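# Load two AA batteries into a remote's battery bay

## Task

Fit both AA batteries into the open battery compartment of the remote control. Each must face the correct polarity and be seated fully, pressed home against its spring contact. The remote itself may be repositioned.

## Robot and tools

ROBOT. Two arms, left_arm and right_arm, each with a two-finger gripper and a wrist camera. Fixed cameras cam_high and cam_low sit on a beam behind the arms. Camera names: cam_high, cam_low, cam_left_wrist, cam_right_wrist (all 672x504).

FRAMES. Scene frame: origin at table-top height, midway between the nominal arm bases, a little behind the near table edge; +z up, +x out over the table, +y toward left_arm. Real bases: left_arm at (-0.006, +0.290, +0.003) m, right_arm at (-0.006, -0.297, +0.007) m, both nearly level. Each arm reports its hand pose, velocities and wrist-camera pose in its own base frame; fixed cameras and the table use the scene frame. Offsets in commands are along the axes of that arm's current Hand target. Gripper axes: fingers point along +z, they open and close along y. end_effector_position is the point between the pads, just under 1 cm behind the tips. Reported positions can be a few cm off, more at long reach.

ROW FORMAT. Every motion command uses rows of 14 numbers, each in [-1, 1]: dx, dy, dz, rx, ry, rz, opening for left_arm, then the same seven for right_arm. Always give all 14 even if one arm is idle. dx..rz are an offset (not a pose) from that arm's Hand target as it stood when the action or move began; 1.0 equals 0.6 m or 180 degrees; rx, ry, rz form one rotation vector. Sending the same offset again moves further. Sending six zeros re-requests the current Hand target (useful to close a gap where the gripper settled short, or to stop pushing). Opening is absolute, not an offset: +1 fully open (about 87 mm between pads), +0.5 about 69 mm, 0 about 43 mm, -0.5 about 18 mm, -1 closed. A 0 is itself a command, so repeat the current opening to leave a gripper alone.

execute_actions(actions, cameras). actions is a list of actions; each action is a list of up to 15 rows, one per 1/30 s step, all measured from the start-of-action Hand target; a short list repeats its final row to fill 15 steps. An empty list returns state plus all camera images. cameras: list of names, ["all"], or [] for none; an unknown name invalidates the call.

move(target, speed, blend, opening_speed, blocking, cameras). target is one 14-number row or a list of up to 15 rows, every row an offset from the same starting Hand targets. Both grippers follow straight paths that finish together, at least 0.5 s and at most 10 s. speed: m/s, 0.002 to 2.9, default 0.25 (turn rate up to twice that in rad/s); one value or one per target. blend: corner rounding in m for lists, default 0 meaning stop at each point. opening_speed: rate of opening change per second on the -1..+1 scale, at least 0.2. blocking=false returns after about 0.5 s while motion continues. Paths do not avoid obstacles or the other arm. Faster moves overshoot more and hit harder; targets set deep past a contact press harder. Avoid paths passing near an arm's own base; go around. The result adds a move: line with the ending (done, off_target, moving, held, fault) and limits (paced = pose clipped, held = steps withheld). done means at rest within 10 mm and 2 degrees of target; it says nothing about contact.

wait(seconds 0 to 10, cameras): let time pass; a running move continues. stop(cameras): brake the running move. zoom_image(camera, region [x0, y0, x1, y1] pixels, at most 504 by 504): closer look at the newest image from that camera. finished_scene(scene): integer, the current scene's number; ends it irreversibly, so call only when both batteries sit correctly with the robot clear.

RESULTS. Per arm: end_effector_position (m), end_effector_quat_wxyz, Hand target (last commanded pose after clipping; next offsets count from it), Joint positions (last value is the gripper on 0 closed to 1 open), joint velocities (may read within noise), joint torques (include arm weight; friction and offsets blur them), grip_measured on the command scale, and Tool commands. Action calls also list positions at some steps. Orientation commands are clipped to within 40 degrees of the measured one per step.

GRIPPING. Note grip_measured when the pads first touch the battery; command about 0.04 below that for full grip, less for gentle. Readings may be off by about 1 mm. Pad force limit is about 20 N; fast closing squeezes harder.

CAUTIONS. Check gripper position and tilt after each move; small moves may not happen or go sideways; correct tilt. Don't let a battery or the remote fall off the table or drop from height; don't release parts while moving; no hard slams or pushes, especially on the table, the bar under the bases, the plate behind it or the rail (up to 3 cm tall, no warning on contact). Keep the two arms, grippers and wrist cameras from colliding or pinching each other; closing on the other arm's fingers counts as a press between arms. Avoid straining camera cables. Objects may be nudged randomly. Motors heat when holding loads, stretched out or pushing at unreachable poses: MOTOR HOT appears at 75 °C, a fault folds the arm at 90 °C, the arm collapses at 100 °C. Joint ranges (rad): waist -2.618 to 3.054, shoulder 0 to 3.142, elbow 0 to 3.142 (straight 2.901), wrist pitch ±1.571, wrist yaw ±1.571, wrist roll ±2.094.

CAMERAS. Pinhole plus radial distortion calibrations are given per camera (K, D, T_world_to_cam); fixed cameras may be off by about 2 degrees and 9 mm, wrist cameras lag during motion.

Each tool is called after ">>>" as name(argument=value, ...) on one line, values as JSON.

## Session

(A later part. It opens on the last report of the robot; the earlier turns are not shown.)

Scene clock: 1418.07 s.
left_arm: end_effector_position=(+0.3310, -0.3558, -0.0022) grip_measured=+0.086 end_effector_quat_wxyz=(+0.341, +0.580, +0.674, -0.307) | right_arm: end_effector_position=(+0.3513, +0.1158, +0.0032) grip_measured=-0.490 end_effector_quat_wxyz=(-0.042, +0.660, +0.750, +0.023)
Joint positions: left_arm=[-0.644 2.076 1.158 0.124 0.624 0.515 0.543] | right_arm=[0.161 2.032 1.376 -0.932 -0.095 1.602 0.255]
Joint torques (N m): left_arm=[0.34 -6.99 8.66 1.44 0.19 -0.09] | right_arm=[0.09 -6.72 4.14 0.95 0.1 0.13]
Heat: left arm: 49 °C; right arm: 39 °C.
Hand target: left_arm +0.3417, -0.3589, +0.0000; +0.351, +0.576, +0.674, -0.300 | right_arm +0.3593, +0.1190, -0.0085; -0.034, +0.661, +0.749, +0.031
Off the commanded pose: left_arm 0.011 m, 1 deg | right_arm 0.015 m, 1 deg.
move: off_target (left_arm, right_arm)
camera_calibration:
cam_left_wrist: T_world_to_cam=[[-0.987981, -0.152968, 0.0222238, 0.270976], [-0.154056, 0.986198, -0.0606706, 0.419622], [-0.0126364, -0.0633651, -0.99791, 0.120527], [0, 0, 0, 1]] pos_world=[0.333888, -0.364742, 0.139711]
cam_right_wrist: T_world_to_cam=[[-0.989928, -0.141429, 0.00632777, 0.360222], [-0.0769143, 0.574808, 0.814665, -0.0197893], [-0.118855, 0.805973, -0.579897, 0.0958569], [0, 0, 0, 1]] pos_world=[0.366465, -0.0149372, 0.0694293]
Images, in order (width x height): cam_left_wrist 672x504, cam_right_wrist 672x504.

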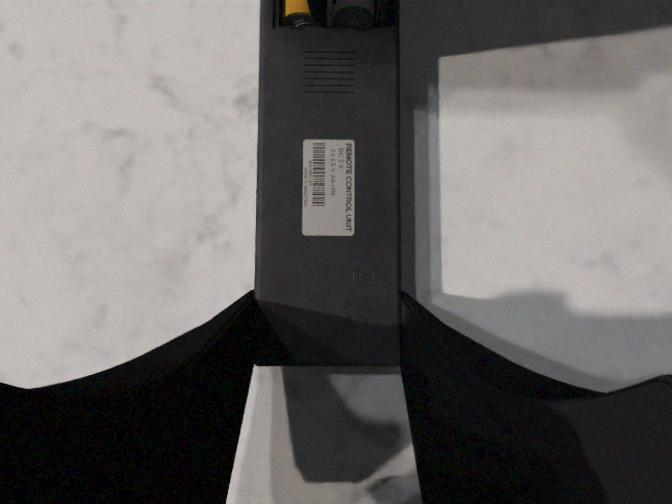

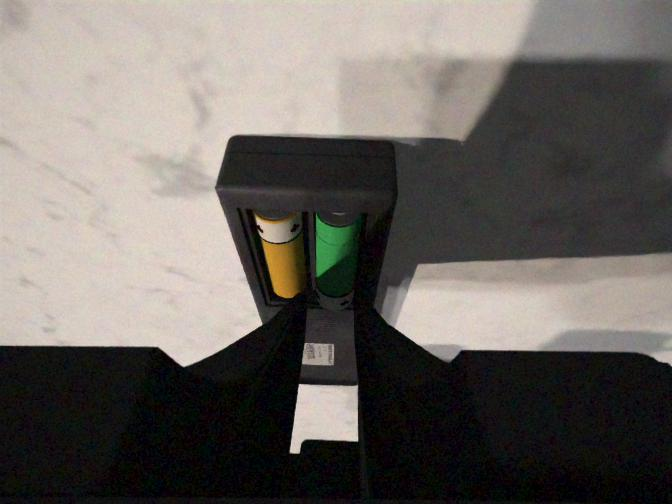

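>>> move(target=[0,0,0,0,0,0,0.0,0.0,-0.010,0.004,0,0,0,-0.74], speed=0.04, opening_speed=0.4, cameras=["cam_right_wrist","cam_left_wrist"])

>>> zoom_image(camera="cam_right_wrist", region=[240, 200, 420, 350])

>>> zoom_image(camera="cam_left_wrist", region=[325, 0, 395, 35])

Scene clock: 1425.37 s.
left_arm: end_effector_position=(+0.3311, -0.3558, -0.0022) grip_measured=+0.086 end_effector_quat_wxyz=(+0.341, +0.580, +0.674, -0.306) | right_arm: end_effector_position=(+0.3491, +0.1161, +0.0017) grip_measured=-0.662 end_effector_quat_wxyz=(-0.042, +0.660, +0.750, +0.027)
Joint positions: left_arm=[-0.644 2.076 1.158 0.124 0.623 0.515 0.543] | right_arm=[0.16 2.022 1.354 -0.914 -0.099 1.602 0.169]
Joint torques (N m): left_arm=[0.38 -6.99 8.68 1.44 0.2 -0.09] | right_arm=[0.39 -7.25 3.03 0.96 0.11 0.15]
Heat: left arm: 49 °C; right arm: 39 °C.
Hand target: left_arm +0.3417, -0.3589, +0.0000; +0.351, +0.576, +0.674, -0.300 | right_arm +0.3533, +0.1184, -0.0109; -0.034, +0.661, +0.749, +0.031
Off the commanded pose: left_arm 0.011 m, 1 deg | right_arm 0.014 m, 1 deg.
move: off_target (left_arm, right_arm)
camera_calibration:
cam_left_wrist: T_world_to_cam=[[-0.987939, -0.153309, 0.0217531, 0.271], [-0.154368, 0.986145, -0.0607394, 0.419737], [-0.0121398, -0.0633648, -0.997917, 0.120463], [0, 0, 0, 1]] pos_world=[0.333988, -0.364742, 0.139812]
cam_right_wrist: T_world_to_cam=[[-0.990015, -0.140964, 0.000295128, 0.358074], [-0.0810154, 0.570697, 0.817154, -0.0168914], [-0.115358, 0.808971, -0.576419, 0.093025], [0, 0, 0, 1]] pos_world=[0.363862, -0.0151391, 0.0673186]
Images, in order (width x height): cam_left_wrist 672x504, cam_right_wrist 672x504.

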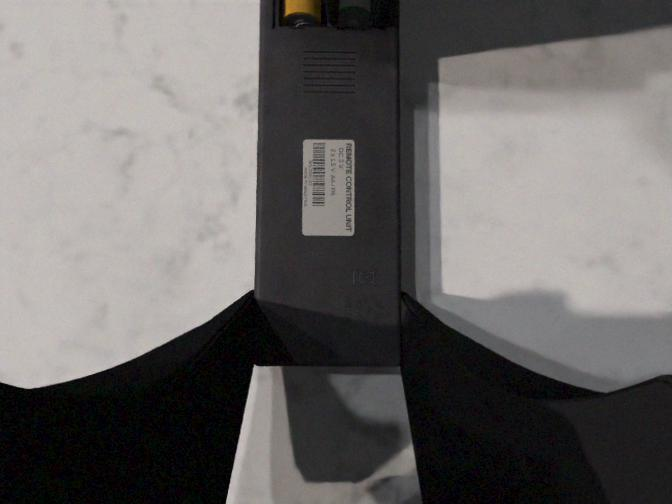

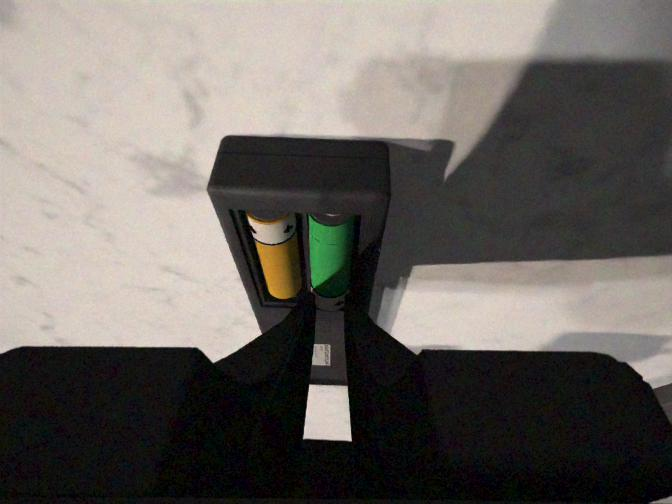

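Scaled by 2.800 from the camera's 672x504 image, which has a finer 960x720 frame.

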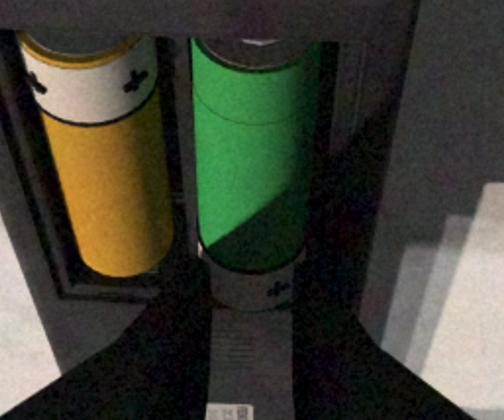

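Scaled by 7.200 from the camera's 672x504 image, which has a finer 960x720 frame.

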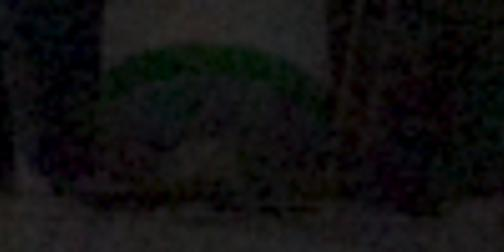

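>>> move(target=[[0,0,0,0,0,0,0.0,-0.025,0.0,0.012,0,0,0,-0.78],[0,0,0,0,0,0,0.0,-0.06,0.0,0.014,0,0,0,-0.8]], speed=0.05, blend=[0.003,0], cameras=["cam_right_wrist","cam_left_wrist"])

>>> zoom_image(camera="cam_right_wrist", region=[240, 200, 420, 350])

>>> zoom_image(camera="cam_left_wrist", region=[325, 0, 395, 35])

Scene clock: 1431.53 s.
left_arm: end_effector_position=(+0.3312, -0.3558, -0.0022) grip_measured=+0.086 end_effector_quat_wxyz=(+0.341, +0.580, +0.674, -0.306) | right_arm: end_effector_position=(+0.3510, +0.1090, +0.0039) grip_measured=-0.798 end_effector_quat_wxyz=(-0.077, +0.655, +0.749, +0.068)
Joint positions: left_arm=[-0.644 2.076 1.158 0.124 0.623 0.515 0.543] | right_arm=[0.091 2.025 1.335 -0.889 -0.206 1.527 0.101]
Joint torques (N m): left_arm=[0.34 -7.01 8.69 1.45 0.21 -0.09] | right_arm=[-1.88 -6.02 3.38 0.91 1.04 -0.14]
Heat: left arm: 49 °C; right arm: 38 °C.
Hand target: left_arm +0.3417, -0.3589, +0.0000; +0.351, +0.576, +0.674, -0.300 | right_arm +0.3579, +0.0836, -0.0225; -0.034, +0.661, +0.749, +0.032
Off the commanded pose: left_arm 0.011 m, 1 deg | right_arm 0.037 m, 7 deg.
move: off_target (left_arm, right_arm); target 2's new opening was sent with right_arm's hand 0.037 m and 6 deg from that target
camera_calibration:
cam_left_wrist: T_world_to_cam=[[-0.98791, -0.153525, 0.0215398, 0.270944], [-0.154568, 0.986124, -0.0605683, 0.419766], [-0.0119422, -0.0631654, -0.997932, 0.120372], [0, 0, 0, 1]] pos_world=[0.333988, -0.364741, 0.139712]
cam_right_wrist: T_world_to_cam=[[-0.989428, -0.144046, -0.0168023, 0.359118], [-0.084508, 0.478522, 0.873999, -0.00345374], [-0.117856, 0.86618, -0.485637, 0.0945067], [0, 0, 0, 1]] pos_world=[0.366167, -0.0284775, 0.0549485]
Images, in order (width x height): cam_left_wrist 672x504, cam_right_wrist 672x504.

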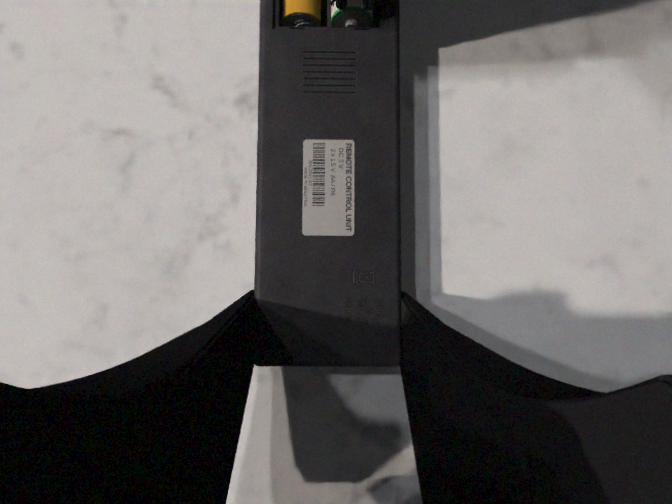

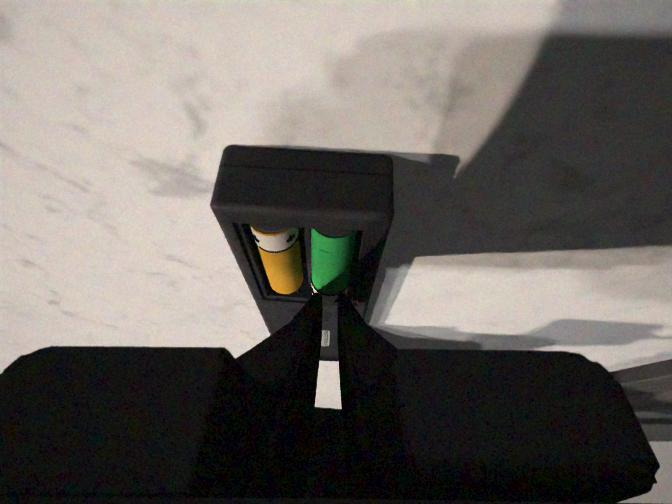

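Scaled by 2.800 from the camera's 672x504 image, which has a finer 960x720 frame.

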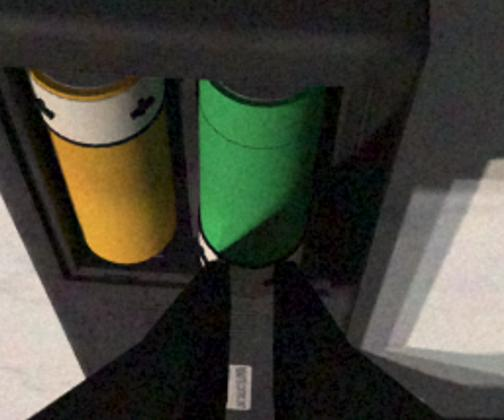

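Scaled by 7.200 from the camera's 672x504 image, which has a finer 960x720 frame.

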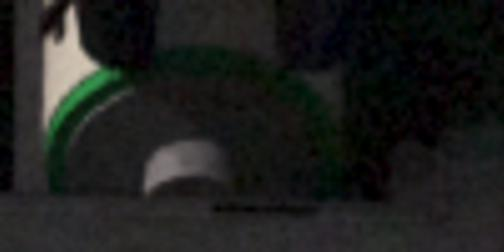

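>>> move(target=[[0,0,0,0,0,0,0.0,0.054,0.0015,-0.013,0,0,0,-0.8],[0,0,0,0,0,0,0.0,0.054,0.0015,-0.013,0,0,0,-0.57],[0,0,0,0,0,0,0.0,0.0525,0.0015,0.006,0,0,0,-0.57]], speed=0.06, opening_speed=0.4, cameras=["cam_right_wrist","cam_left_wrist"])

>>> zoom_image(camera="cam_right_wrist", region=[240, 200, 420, 350])

>>> zoom_image(camera="cam_left_wrist", region=[325, 0, 395, 35])

Scene clock: 1445.40 s.
left_arm: end_effector_position=(+0.3312, -0.3558, -0.0022) grip_measured=+0.086 end_effector_quat_wxyz=(+0.341, +0.580, +0.674, -0.306) | right_arm: end_effector_position=(+0.3510, +0.1149, +0.0003) grip_measured=-0.570 end_effector_quat_wxyz=(-0.048, +0.659, +0.750, +0.043)
Joint positions: left_arm=[-0.644 2.076 1.158 0.124 0.623 0.515 0.543] | right_arm=[0.143 2.021 1.337 -0.885 -0.129 1.584 0.215]
Joint torques (N m): left_arm=[0.35 -7.01 8.65 1.44 0.2 -0.09] | right_arm=[1.17 -5.42 2.97 1.01 0.42 0.3]
Heat: left arm: 49 °C; right arm: 38 °C.
Hand target: left_arm +0.3417, -0.3589, +0.0000; +0.351, +0.576, +0.674, -0.300 | right_arm +0.3547, +0.1152, -0.0233; -0.034, +0.661, +0.749, +0.031
Off the commanded pose: left_arm 0.011 m, 1 deg | right_arm 0.024 m, 2 deg.
move: off_target (left_arm, right_arm); target 2's new opening was sent with right_arm's hand 0.016 m and 3 deg from that target
camera_calibration:
cam_left_wrist: T_world_to_cam=[[-0.98791, -0.153525, 0.0215398, 0.270944], [-0.154568, 0.986124, -0.0605683, 0.419766], [-0.0119422, -0.0631654, -0.997932, 0.120372], [0, 0, 0, 1]] pos_world=[0.333988, -0.364741, 0.139712]
cam_right_wrist: T_world_to_cam=[[-0.989902, -0.140943, -0.0151573, 0.35985], [-0.0903128, 0.544635, 0.833796, -0.00871744], [-0.109263, 0.826745, -0.551864, 0.0890453], [0, 0, 0, 1]] pos_world=[0.365158, -0.0181516, 0.0618639]
Images, in order (width x height): cam_left_wrist 672x504, cam_right_wrist 672x504.

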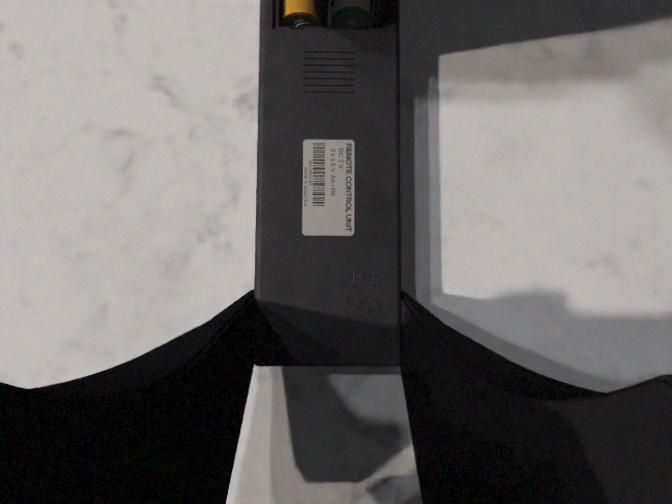

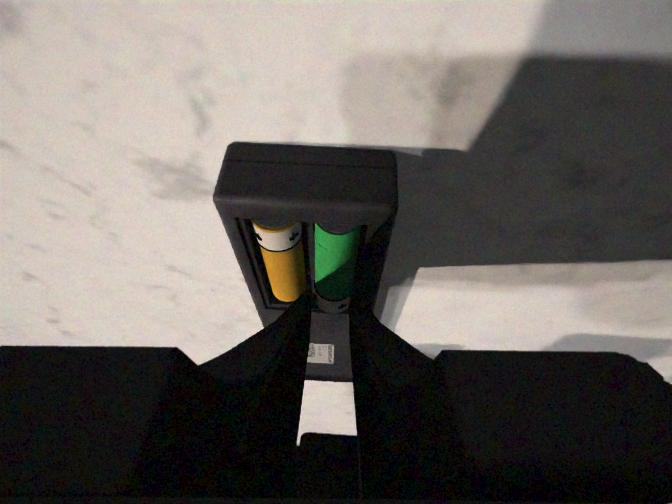

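Scaled by 2.800 from the camera's 672x504 image, which has a finer 960x720 frame.

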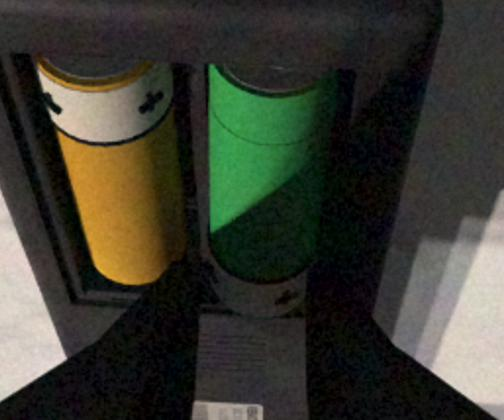

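Scaled by 7.200 from the camera's 672x504 image, which has a finer 960x720 frame.

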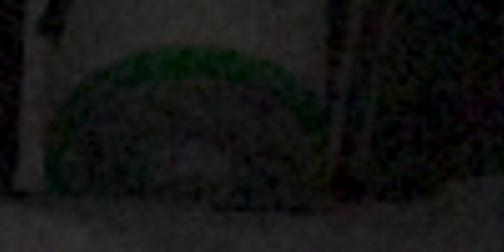

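>>> move(target=[0,0,0,0,0,0,0.0,0.0,-0.006,0.004,0,0,0,-0.78], speed=0.04, opening_speed=0.4)

>>> move(target=[0,0,0,0,0,0,0.0,-0.022,0.0,0.01,0,0,0,-0.82], speed=0.04, cameras=["cam_right_wrist","cam_left_wrist"])

>>> zoom_image(camera="cam_right_wrist", region=[240, 200, 420, 350])

>>> zoom_image(camera="cam_left_wrist", region=[325, 0, 395, 35])

Scene clock: 1451.97 s.
left_arm: end_effector_position=(+0.3312, -0.3558, -0.0022) grip_measured=+0.086 end_effector_quat_wxyz=(+0.341, +0.580, +0.674, -0.306) | right_arm: end_effector_position=(+0.3493, +0.1148, -0.0003) grip_measured=-0.644 end_effector_quat_wxyz=(-0.047, +0.658, +0.750, +0.044)
Joint positions: left_arm=[-0.644 2.076 1.158 0.124 0.623 0.515 0.543] | right_arm=[0.143 2.013 1.322 -0.874 -0.129 1.584 0.178]
Joint torques (N m): left_arm=[0.36 -7.05 8.64 1.44 0.2 -0.09] | right_arm=[1.09 -4.98 2.35 1.08 0.36 0.22]
Heat: left arm: 49 °C; right arm: 38 °C.
Hand target: left_arm +0.3417, -0.3589, +0.0000; +0.351, +0.576, +0.674, -0.300 | right_arm +0.3511, +0.1149, -0.0257; -0.034, +0.661, +0.749, +0.031
Off the commanded pose: left_arm 0.011 m, 1 deg | right_arm 0.025 m, 2 deg.
move: off_target (left_arm, right_arm)

Scene clock: 1452.77 s.
left_arm: end_effector_position=(+0.3312, -0.3558, -0.0022) grip_measured=+0.086 end_effector_quat_wxyz=(+0.341, +0.580, +0.674, -0.306) | right_arm: end_effector_position=(+0.3495, +0.1140, -0.0003) grip_measured=-0.647 end_effector_quat_wxyz=(-0.058, +0.662, +0.745, +0.058)
Joint positions: left_arm=[-0.644 2.076 1.158 0.124 0.623 0.515 0.543] | right_arm=[0.124 2.011 1.309 -0.859 -0.164 1.578 0.177]
Joint torques (N m): left_arm=[0.36 -7.01 8.7 1.44 0.2 -0.09] | right_arm=[-0.27 -3.67 2.56 1.1 0.69 0]
Heat: left arm: 49 °C; right arm: 38 °C.
Hand target: left_arm +0.3417, -0.3589, +0.0000; +0.351, +0.576, +0.674, -0.300 | right_arm +0.3527, +0.1024, -0.0329; -0.034, +0.661, +0.749, +0.031
Off the commanded pose: left_arm 0.011 m, 1 deg | right_arm 0.035 m, 4 deg.
move: off_target (left_arm, right_arm)
camera_calibration:
cam_left_wrist: T_world_to_cam=[[-0.98791, -0.153525, 0.0215398, 0.270944], [-0.154568, 0.986124, -0.0605683, 0.419766], [-0.0119422, -0.0631654, -0.997932, 0.120372], [0, 0, 0, 1]] pos_world=[0.333988, -0.364741, 0.139712]
cam_right_wrist: T_world_to_cam=[[-0.991456, -0.128273, -0.0237064, 0.357234], [-0.0870334, 0.515117, 0.85269, -0.00564547], [-0.0971655, 0.847467, -0.521879, 0.0828216], [0, 0, 0, 1]] pos_world=[0.361738, -0.021457, 0.0565054]
Images, in order (width x height): cam_left_wrist 672x504, cam_right_wrist 672x504.

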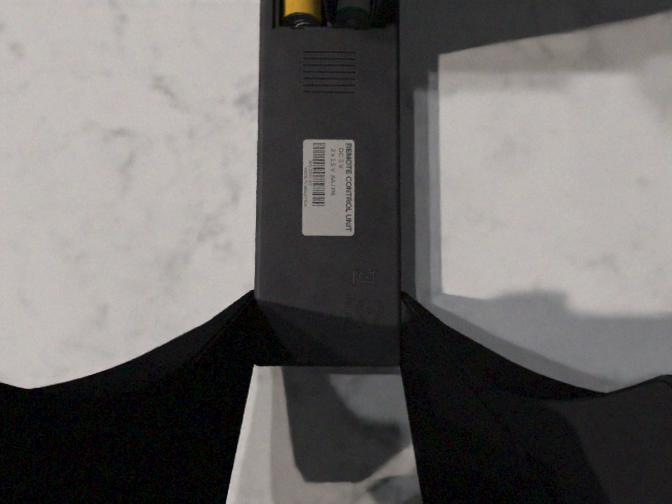

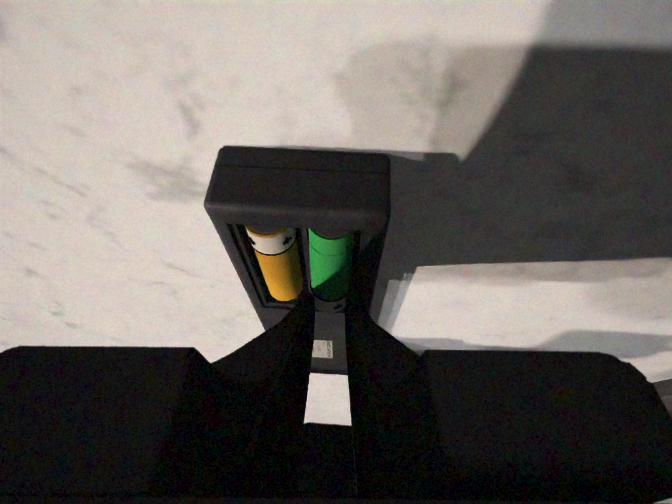

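Scaled by 2.800 from the camera's 672x504 image, which has a finer 960x720 frame.

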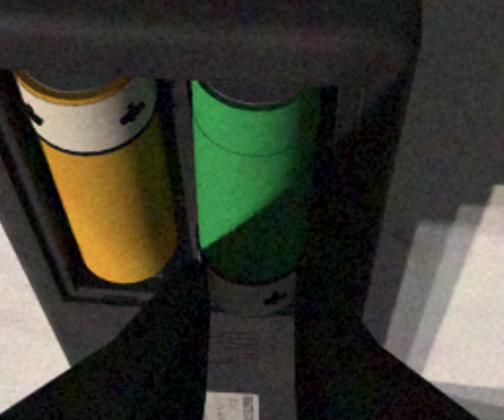

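Scaled by 7.200 from the camera's 672x504 image, which has a finer 960x720 frame.

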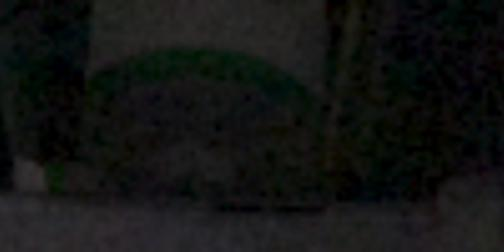

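>>> move(target=[0,0,0,0,0,0,0.0,-0.022,0.0,0.0,0,0,0,-0.84], speed=0.04)

>>> move(target=[0,0,0,0,0,0,0.0,-0.02,0.0,0.0,0,-0.02,0,-0.86], speed=0.04, cameras=["cam_right_wrist","cam_left_wrist"])

>>> zoom_image(camera="cam_right_wrist", region=[240, 200, 420, 350])

>>> zoom_image(camera="cam_left_wrist", region=[325, 0, 395, 35])

Scene clock: 1457.43 s.
left_arm: end_effector_position=(+0.3312, -0.3558, -0.0022) grip_measured=+0.086 end_effector_quat_wxyz=(+0.341, +0.580, +0.674, -0.306) | right_arm: end_effector_position=(+0.3501, +0.1112, -0.0002) grip_measured=-0.648 end_effector_quat_wxyz=(-0.074, +0.660, +0.744, +0.072)
Joint positions: left_arm=[-0.644 2.076 1.158 0.124 0.623 0.515 0.543] | right_arm=[0.097 2.017 1.306 -0.853 -0.207 1.549 0.176]
Joint torques (N m): left_arm=[0.35 -6.99 8.64 1.43 0.2 -0.08] | right_arm=[-1.16 -4.34 3.11 0.99 1.05 -0.11]
Heat: left arm: 49 °C; right arm: 37 °C.
Hand target: left_arm +0.3417, -0.3589, +0.0000; +0.351, +0.576, +0.674, -0.300 | right_arm +0.3543, +0.0894, -0.0341; -0.034, +0.661, +0.749, +0.031
Off the commanded pose: left_arm 0.011 m, 1 deg | right_arm 0.040 m, 7 deg.
move: off_target (left_arm, right_arm)

Scene clock: 1458.50 s.
left_arm: end_effector_position=(+0.3312, -0.3558, -0.0022) grip_measured=+0.086 end_effector_quat_wxyz=(+0.341, +0.580, +0.674, -0.306) | right_arm: end_effector_position=(+0.3500, +0.1107, -0.0004) grip_measured=-0.648 end_effector_quat_wxyz=(-0.073, +0.660, +0.745, +0.072)
Joint positions: left_arm=[-0.644 2.076 1.158 0.124 0.623 0.515 0.543] | right_arm=[0.097 2.017 1.306 -0.853 -0.205 1.547 0.176]
Joint torques (N m): left_arm=[0.35 -7.04 8.65 1.43 0.21 -0.09] | right_arm=[-1.52 -4.55 3.33 0.9 1.62 -0.23]
Heat: left arm: 49 °C; right arm: 37 °C.
Hand target: left_arm +0.3417, -0.3589, +0.0000; +0.351, +0.576, +0.674, -0.300 | right_arm +0.3558, +0.0775, -0.0352; -0.010, +0.662, +0.749, +0.011
Off the commanded pose: left_arm 0.011 m, 1 deg | right_arm 0.048 m, 10 deg.
move: off_target (left_arm, right_arm)
camera_calibration:
cam_left_wrist: T_world_to_cam=[[-0.98791, -0.153525, 0.0215398, 0.270944], [-0.154568, 0.986124, -0.0605683, 0.419766], [-0.0119422, -0.0631654, -0.997932, 0.120372], [0, 0, 0, 1]] pos_world=[0.333988, -0.364741, 0.139712]
cam_right_wrist: T_world_to_cam=[[-0.991114, -0.130439, -0.0260357, 0.357441], [-0.0861282, 0.480193, 0.872924, -0.000316719], [-0.101361, 0.86741, -0.487161, 0.0849034], [0, 0, 0, 1]] pos_world=[0.362843, -0.0268699, 0.0509443]
Images, in order (width x height): cam_left_wrist 672x504, cam_right_wrist 672x504.

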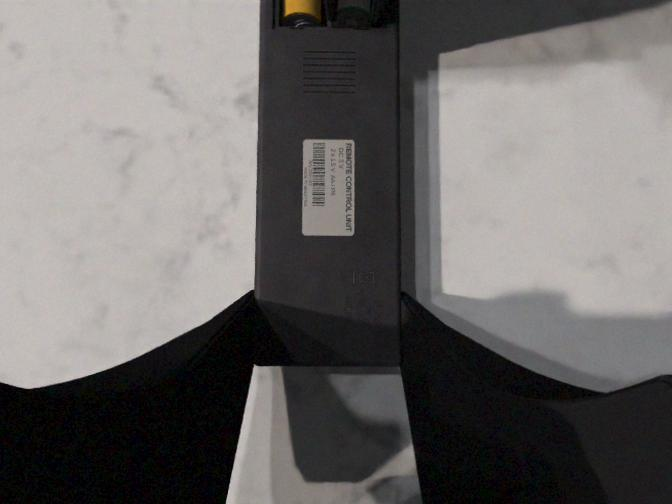

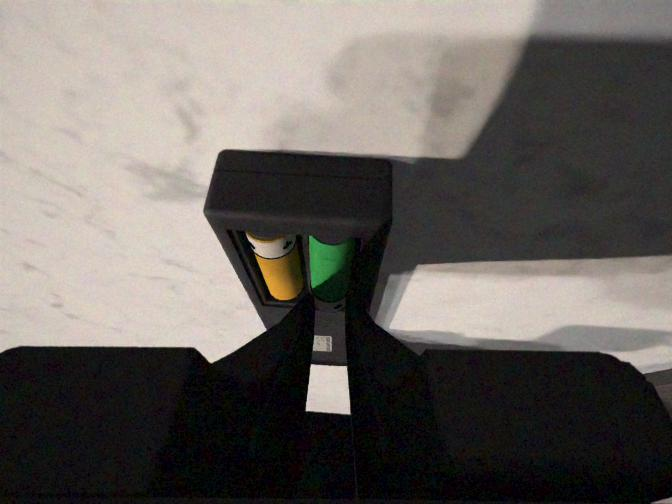

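Scaled by 2.800 from the camera's 672x504 image, which has a finer 960x720 frame.

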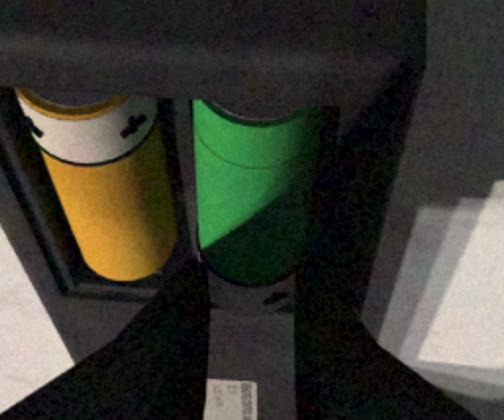

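Scaled by 7.200 from the camera's 672x504 image, which has a finer 960x720 frame.

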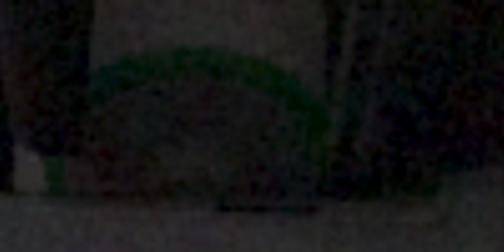

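>>> move(target=[0,0,0,0,0,0,0.0,0.02,0.0,0.0,0,0,0,-0.5], speed=0.05, opening_speed=0.25, cameras=["cam_right_wrist","cam_left_wrist"])

>>> zoom_image(camera="cam_right_wrist", region=[240, 200, 420, 350])

>>> zoom_image(camera="cam_left_wrist", region=[325, 0, 395, 35])

Scene clock: 1479.27 s.
left_arm: end_effector_position=(+0.3312, -0.3558, -0.0022) grip_measured=+0.086 end_effector_quat_wxyz=(+0.341, +0.580, +0.674, -0.306) | right_arm: end_effector_position=(+0.3522, +0.1127, -0.0006) grip_measured=-0.500 end_effector_quat_wxyz=(-0.066, +0.656, +0.748, +0.072)
Joint positions: left_arm=[-0.644 2.076 1.158 0.124 0.623 0.515 0.543] | right_arm=[0.106 2.017 1.308 -0.844 -0.195 1.547 0.25]
Joint torques (N m): left_arm=[0.4 -7.04 8.65 1.44 0.2 -0.09] | right_arm=[0.27 -4.88 2.78 0.9 1.5 0.13]
Heat: left arm: 49 °C; right arm: 36 °C.
Hand target: left_arm +0.3417, -0.3589, +0.0000; +0.351, +0.576, +0.674, -0.300 | right_arm +0.3543, +0.0895, -0.0348; -0.010, +0.662, +0.750, +0.011
Off the commanded pose: left_arm 0.011 m, 1 deg | right_arm 0.041 m, 10 deg.
move: off_target (left_arm, right_arm)
camera_calibration:
cam_left_wrist: T_world_to_cam=[[-0.98791, -0.153525, 0.0215398, 0.270944], [-0.154568, 0.986124, -0.0605683, 0.419766], [-0.0119422, -0.0631654, -0.997932, 0.120372], [0, 0, 0, 1]] pos_world=[0.333988, -0.364741, 0.139712]
cam_right_wrist: T_world_to_cam=[[-0.989511, -0.139602, -0.0371293, 0.36025], [-0.10122, 0.486673, 0.8677, 0.00369842], [-0.103063, 0.862358, -0.495699, 0.0844947], [0, 0, 0, 1]] pos_world=[0.365555, -0.0243727, 0.0520507]
Images, in order (width x height): cam_left_wrist 672x504, cam_right_wrist 672x504.

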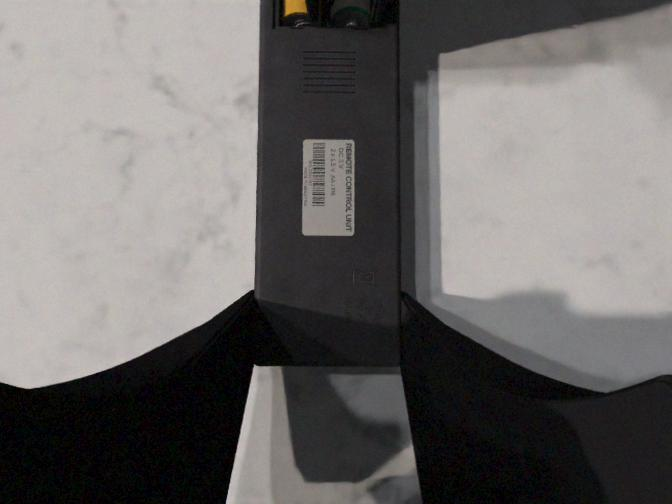

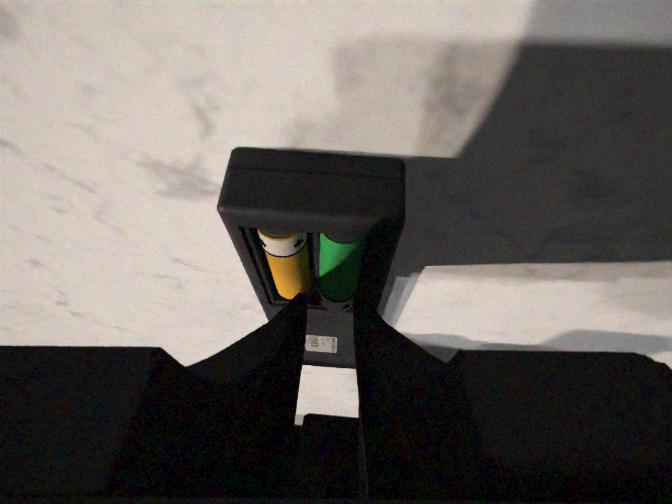

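Scaled by 2.800 from the camera's 672x504 image, which has a finer 960x720 frame.

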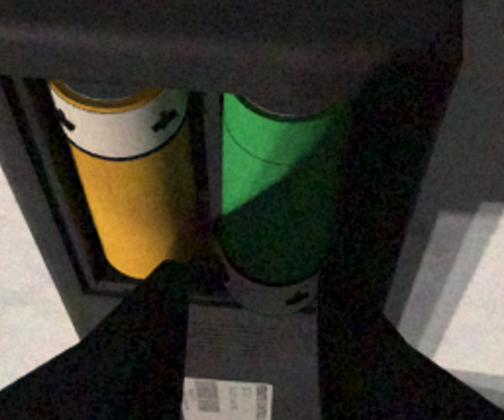

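Scaled by 7.200 from the camera's 672x504 image, which has a finer 960x720 frame.

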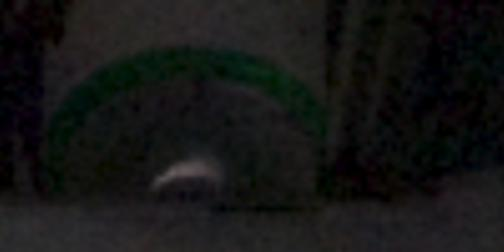

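>>> move(target=[[0,0,0,0,0,0,0.0,0.038,0.001,-0.049,0,0,0,-0.48],[0,0,0,0,0,0,0.0,0.038,0.001,-0.15,0,0,0,-0.48]], speed=0.08, cameras=["cam_right_wrist","cam_left_wrist","cam_low"])

>>> zoom_image(camera="cam_right_wrist", region=[230, 120, 400, 280])

>>> zoom_image(camera="cam_left_wrist", region=[325, 0, 395, 35])

>>> zoom_image(camera="cam_low", region=[155, 310, 215, 350])

Scene clock: 1487.17 s.
left_arm: end_effector_position=(+0.3311, -0.3558, -0.0021) grip_measured=+0.086 end_effector_quat_wxyz=(+0.341, +0.580, +0.673, -0.307) | right_arm: end_effector_position=(+0.3429, +0.1083, +0.0421) grip_measured=-0.480 end_effector_quat_wxyz=(-0.030, +0.659, +0.751, -0.004)
Joint positions: left_arm=[-0.644 2.076 1.158 0.124 0.624 0.515 0.543] | right_arm=[0.169 1.969 1.459 -1.105 -0.042 1.609 0.26]
Joint torques (N m): left_arm=[0.32 -6.98 8.65 1.44 0.2 -0.09] | right_arm=[0.44 -11.23 6.91 0.3 0.25 0.13]
Heat: left arm: 49 °C; right arm: 36 °C.
Hand target: left_arm +0.3417, -0.3589, +0.0000; +0.351, +0.576, +0.674, -0.300 | right_arm +0.3522, +0.1094, +0.0558; -0.010, +0.662, +0.750, +0.011
Off the commanded pose: left_arm 0.011 m, 1 deg | right_arm 0.017 m, 3 deg.
move: off_target (left_arm, right_arm)
camera_calibration:
cam_left_wrist: T_world_to_cam=[[-0.987983, -0.152995, 0.0219619, 0.271001], [-0.15407, 0.98618, -0.0609202, 0.419661], [-0.0123379, -0.0635718, -0.997901, 0.12045], [0, 0, 0, 1]] pos_world=[0.333888, -0.364742, 0.139811]
cam_right_wrist: T_world_to_cam=[[-0.989131, -0.143433, 0.0323513, 0.349383], [-0.0642945, 0.61979, 0.782129, -0.0556004], [-0.132234, 0.771548, -0.622276, 0.133609], [0, 0, 0, 1]] pos_world=[0.359678, -0.0185119, 0.115325]
Images, in order (width x height): cam_low 672x504, cam_left_wrist 672x504, cam_right_wrist 672x504.

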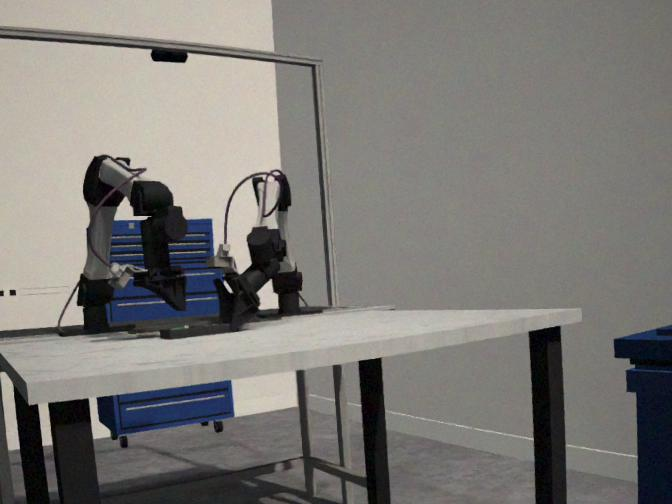

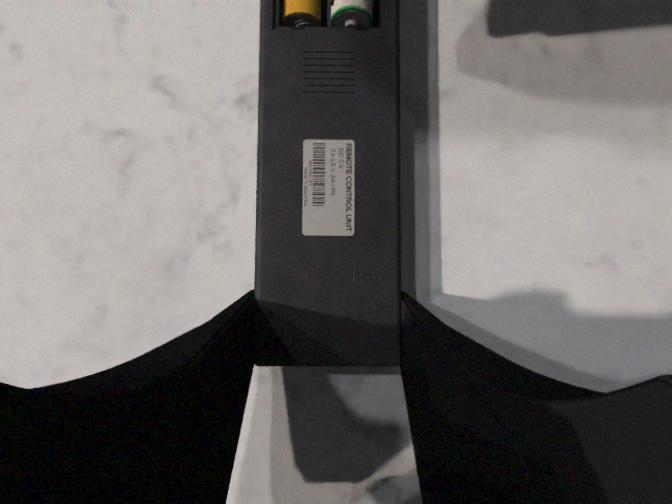

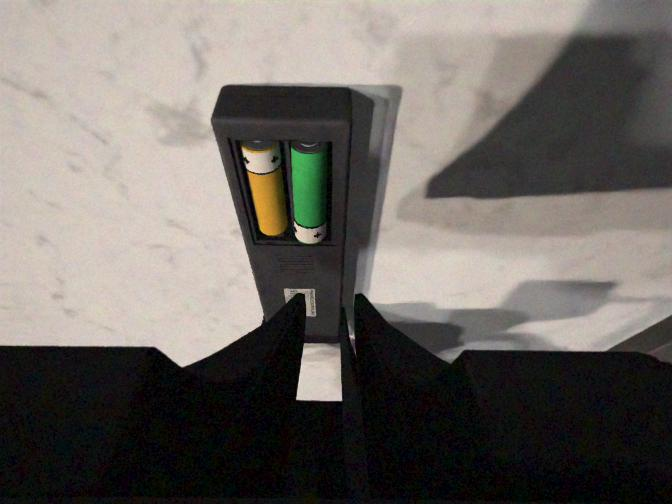

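Scaled by 2.965 from the camera's 672x504 image, which has a finer 960x720 frame.

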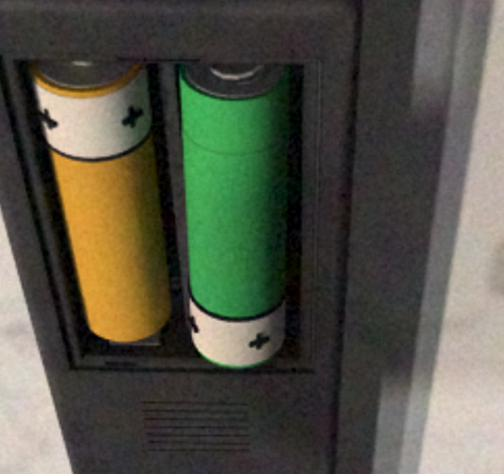

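Scaled by 7.200 from the camera's 672x504 image, which has a finer 960x720 frame.

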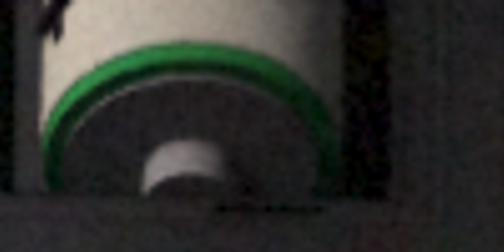

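Scaled by 8.400 from the camera's 672x504 image, which has a finer 960x720 frame.

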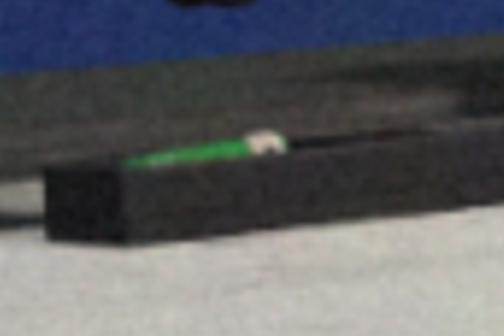

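>>> move(target=[[0,0,0,0,0,0,0.0,-0.03,0.0,-0.08,0,0,0,-0.7],[0,0,0,0,0,0,0.0,-0.125,-0.005,-0.01,-0.016,0,0.54,-1]], speed=[0.15,0.3], cameras=["cam_right_wrist"])

Scene clock: 1535.47 s.
left_arm: end_effector_position=(+0.3311, -0.3558, -0.0021) grip_measured=+0.086 end_effector_quat_wxyz=(+0.341, +0.580, +0.673, -0.307) | right_arm: end_effector_position=(+0.3564, +0.0348, +0.0590) grip_measured=-1.000 end_effector_quat_wxyz=(-0.210, +0.893, +0.393, +0.067)
Joint positions: left_arm=[-0.644 2.076 1.158 0.124 0.624 0.515 0.543] | right_arm=[-0.2 1.937 1.37 -1.146 -0.421 2.081 0]
Joint torques (N m): left_arm=[0.38 -7.01 8.69 1.45 0.2 -0.09] | right_arm=[-0.94 -7.64 5.38 0.08 -0.26 0.24]
Heat: left arm: 49 °C; right arm: 45 °C.
Hand target: left_arm +0.3417, -0.3589, +0.0000; +0.351, +0.576, +0.674, -0.300 | right_arm +0.3585, +0.0345, +0.0596; -0.055, +0.993, +0.101, +0.030
Off the commanded pose: left_arm 0.011 m, 1 deg | right_arm 0.002 m, 53 deg; orientation clipped.
joint sent to its limit (right arm) — joint 6 (wrist roll), upper limit. The joint targets are off in orientation, not in position.
move: off_target (left_arm, right_arm); target 2's new opening was sent with right_arm's hand 0.002 m and 53 deg from that target; limits=paced
camera_calibration:
cam_right_wrist: T_world_to_cam=[[-0.74023, 0.59872, 0.305931, 0.221027], [0.466787, 0.130142, 0.874742, -0.20007], [0.483911, 0.790315, -0.37581, -0.032082], [0, 0, 0, 1]] pos_world=[0.272526, -0.0809407, 0.0953338]
Images, in order (width x height): cam_right_wrist 672x504.

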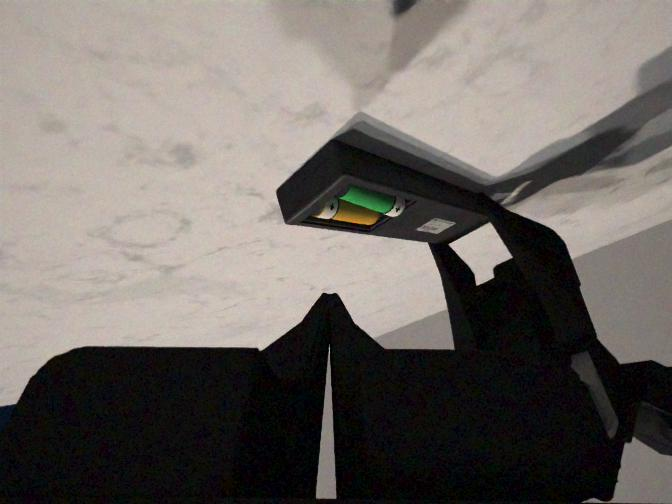

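>>> zoom_image(camera="cam_right_wrist", region=[300, 170, 440, 250])

>>> zoom_image(camera="cam_right_wrist", region=[360, 170, 430, 240])

Scaled by 3.600 from the camera's 672x504 image, which has a finer 960x720 frame.

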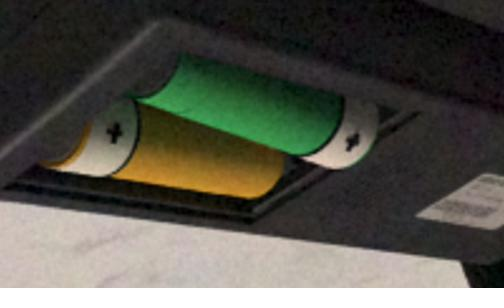

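Scaled by 7.200 from the camera's 672x504 image, which has a finer 960x720 frame.

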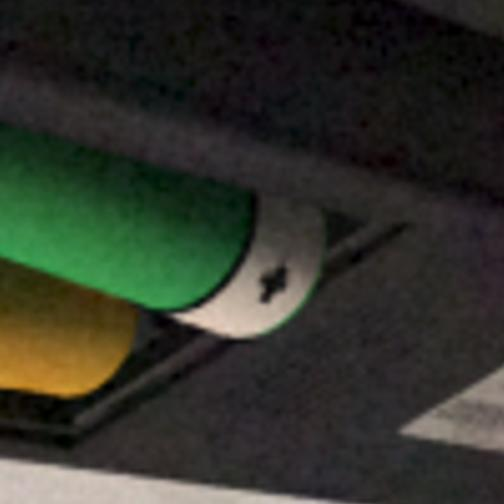

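>>> move(target=[0,0,0,0,0,0,0.0,-0.025,-0.0315,0.0015,0.028,-0.052,-0.934,-1], speed=0.4, cameras=["cam_right_wrist"])

Scene clock: 1554.47 s.
left_arm: end_effector_position=(+0.3311, -0.3558, -0.0021) grip_measured=+0.086 end_effector_quat_wxyz=(+0.341, +0.580, +0.673, -0.307) | right_arm: end_effector_position=(+0.3338, +0.0495, +0.0501) grip_measured=-1.000 end_effector_quat_wxyz=(-0.027, +0.011, +1.000, +0.000)
Joint positions: left_arm=[-0.644 2.076 1.158 0.124 0.624 0.515 0.543] | right_arm=[0.125 2.061 1.624 -1.186 -0.008 0.146 0]
Joint torques (N m): left_arm=[0.34 -7.01 8.66 1.44 0.2 -0.1] | right_arm=[0.21 -12.94 5.26 0.51 0.13 -0.22]
Heat: left arm: 49 °C; right arm: 43 °C.
Hand target: left_arm +0.3417, -0.3589, +0.0000; +0.351, +0.576, +0.674, -0.300 | right_arm +0.3401, +0.0501, +0.0596; +0.000, -0.001, +1.000, -0.001
Off the commanded pose: left_arm 0.011 m, 1 deg | right_arm 0.011 m, 3 deg.
move: off_target (left_arm, right_arm)
camera_calibration:
cam_right_wrist: T_world_to_cam=[[-0.00844274, -0.999866, -0.0140116, 0.0490352], [-0.613313, -0.0058894, 0.789818, 0.187825], [-0.789795, 0.0152618, -0.613181, 0.439242], [0, 0, 0, 1]] pos_world=[0.462521, 0.0434312, 0.121674]
Images, in order (width x height): cam_right_wrist 672x504.

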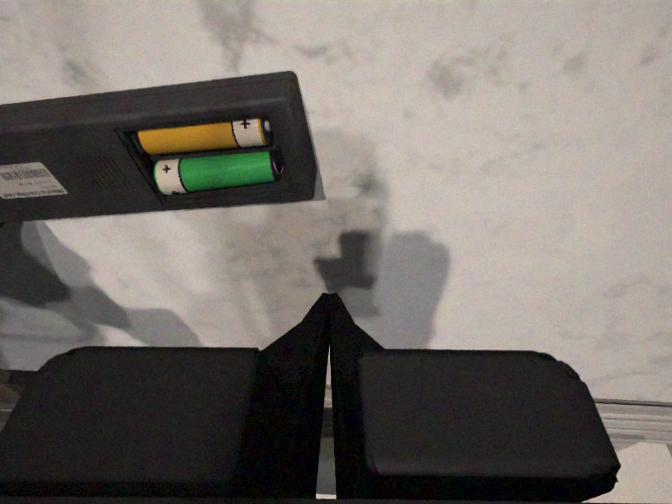

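Excellent view. Zoom.

>>> zoom_image(camera="cam_right_wrist", region=[110, 90, 310, 220])

>>> zoom_image(camera="cam_right_wrist", region=[120, 115, 200, 215])

>>> zoom_image(camera="cam_right_wrist", region=[220, 100, 310, 210])

Scaled by 2.520 from the camera's 672x504 image, which has a finer 960x720 frame.

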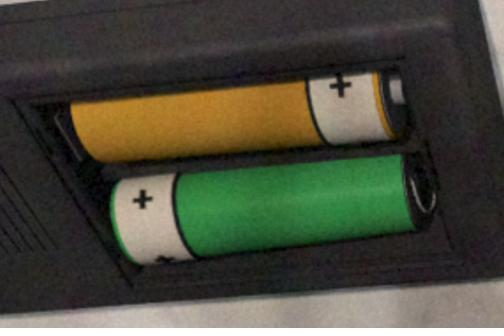

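Scaled by 5.040 from the camera's 672x504 image, which has a finer 960x720 frame.

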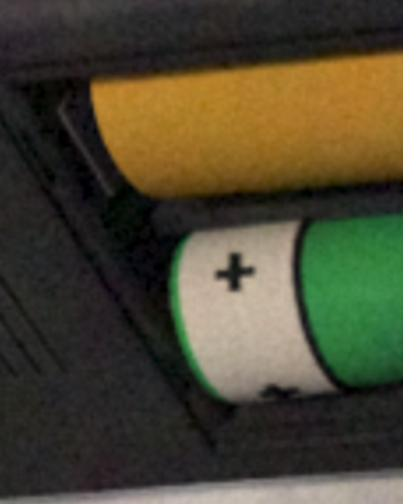

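Scaled by 4.582 from the camera's 672x504 image, which has a finer 960x720 frame.

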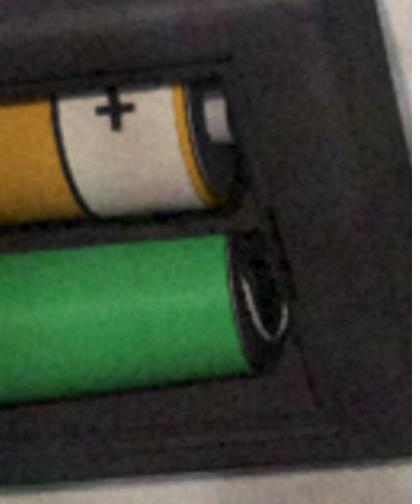

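>>> move(target=[[0,0,0,0,0,0,0.0,-0.005,0.05,-0.04,-0.0216,0.0237,0.46,-0.46],[0,0,0,0,0,0,0.0,-0.0215,0.1123,0.0752,-0.0216,0.0237,0.46,-0.46]], speed=[0.4,0.12], blend=[0.01,0], cameras=["cam_right_wrist","cam_left_wrist"])

>>> zoom_image(camera="cam_right_wrist", region=[240, 180, 420, 330])

>>> zoom_image(camera="cam_left_wrist", region=[325, 0, 395, 35])

Scene clock: 1592.87 s.
left_arm: end_effector_position=(+0.3311, -0.3558, -0.0021) grip_measured=+0.086 end_effector_quat_wxyz=(+0.341, +0.580, +0.673, -0.307) | right_arm: end_effector_position=(+0.3484, +0.1124, +0.0140) grip_measured=-0.460 end_effector_quat_wxyz=(-0.036, +0.657, +0.753, +0.021)
Joint positions: left_arm=[-0.644 2.076 1.158 0.124 0.624 0.515 0.543] | right_arm=[0.159 2.001 1.38 -0.963 -0.082 1.593 0.27]
Joint torques (N m): left_arm=[0.36 -7.02 8.62 1.44 0.2 -0.09] | right_arm=[0.35 -8.9 5.08 0.48 0.03 0.18]
Heat: left arm: 49 °C; right arm: 48 °C.
Hand target: left_arm +0.3417, -0.3589, +0.0000; +0.351, +0.576, +0.674, -0.300 | right_arm +0.3529, +0.1174, +0.0143; -0.034, +0.660, +0.750, +0.031
Off the commanded pose: left_arm 0.011 m, 1 deg | right_arm 0.007 m, 1 deg.
move: off_target (left_arm)
camera_calibration:
cam_left_wrist: T_world_to_cam=[[-0.987983, -0.152995, 0.0219619, 0.271001], [-0.15407, 0.98618, -0.0609202, 0.419661], [-0.0123379, -0.0635718, -0.997901, 0.12045], [0, 0, 0, 1]] pos_world=[0.333888, -0.364742, 0.139811]
cam_right_wrist: T_world_to_cam=[[-0.988821, -0.149094, 0.00189011, 0.357349], [-0.0864901, 0.583855, 0.807238, -0.0243903], [-0.121458, 0.798051, -0.590223, 0.106453], [0, 0, 0, 1]] pos_world=[0.364174, -0.0174361, 0.0818444]
Images, in order (width x height): cam_left_wrist 672x504, cam_right_wrist 672x504.

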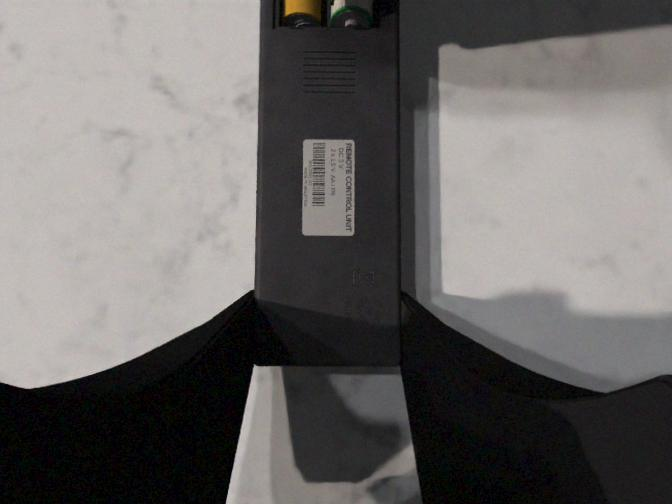

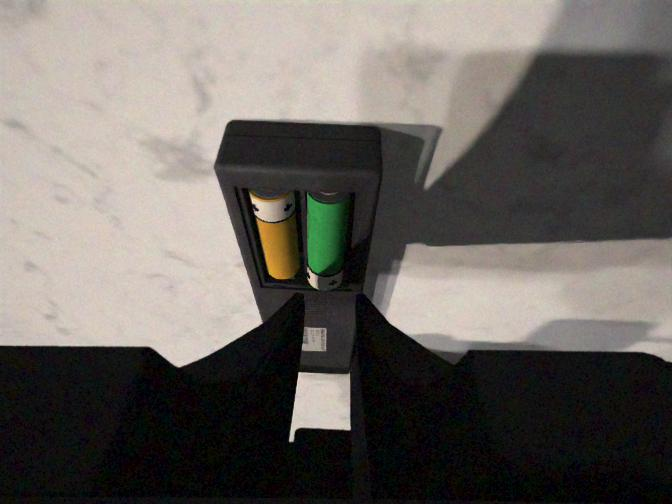

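Scaled by 2.800 from the camera's 672x504 image, which has a finer 960x720 frame.

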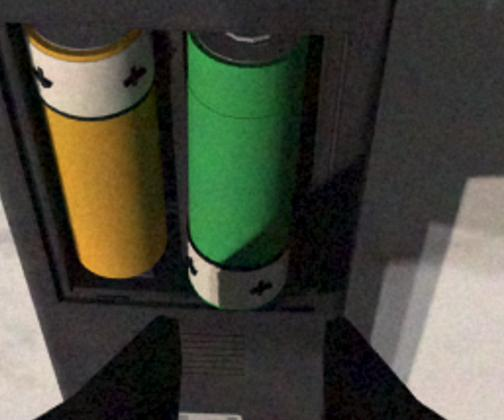

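Scaled by 7.200 from the camera's 672x504 image, which has a finer 960x720 frame.

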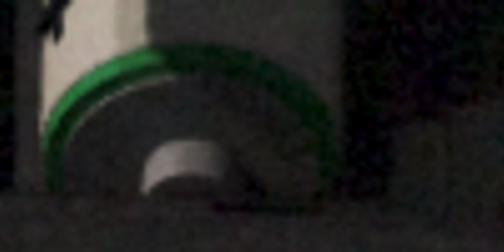

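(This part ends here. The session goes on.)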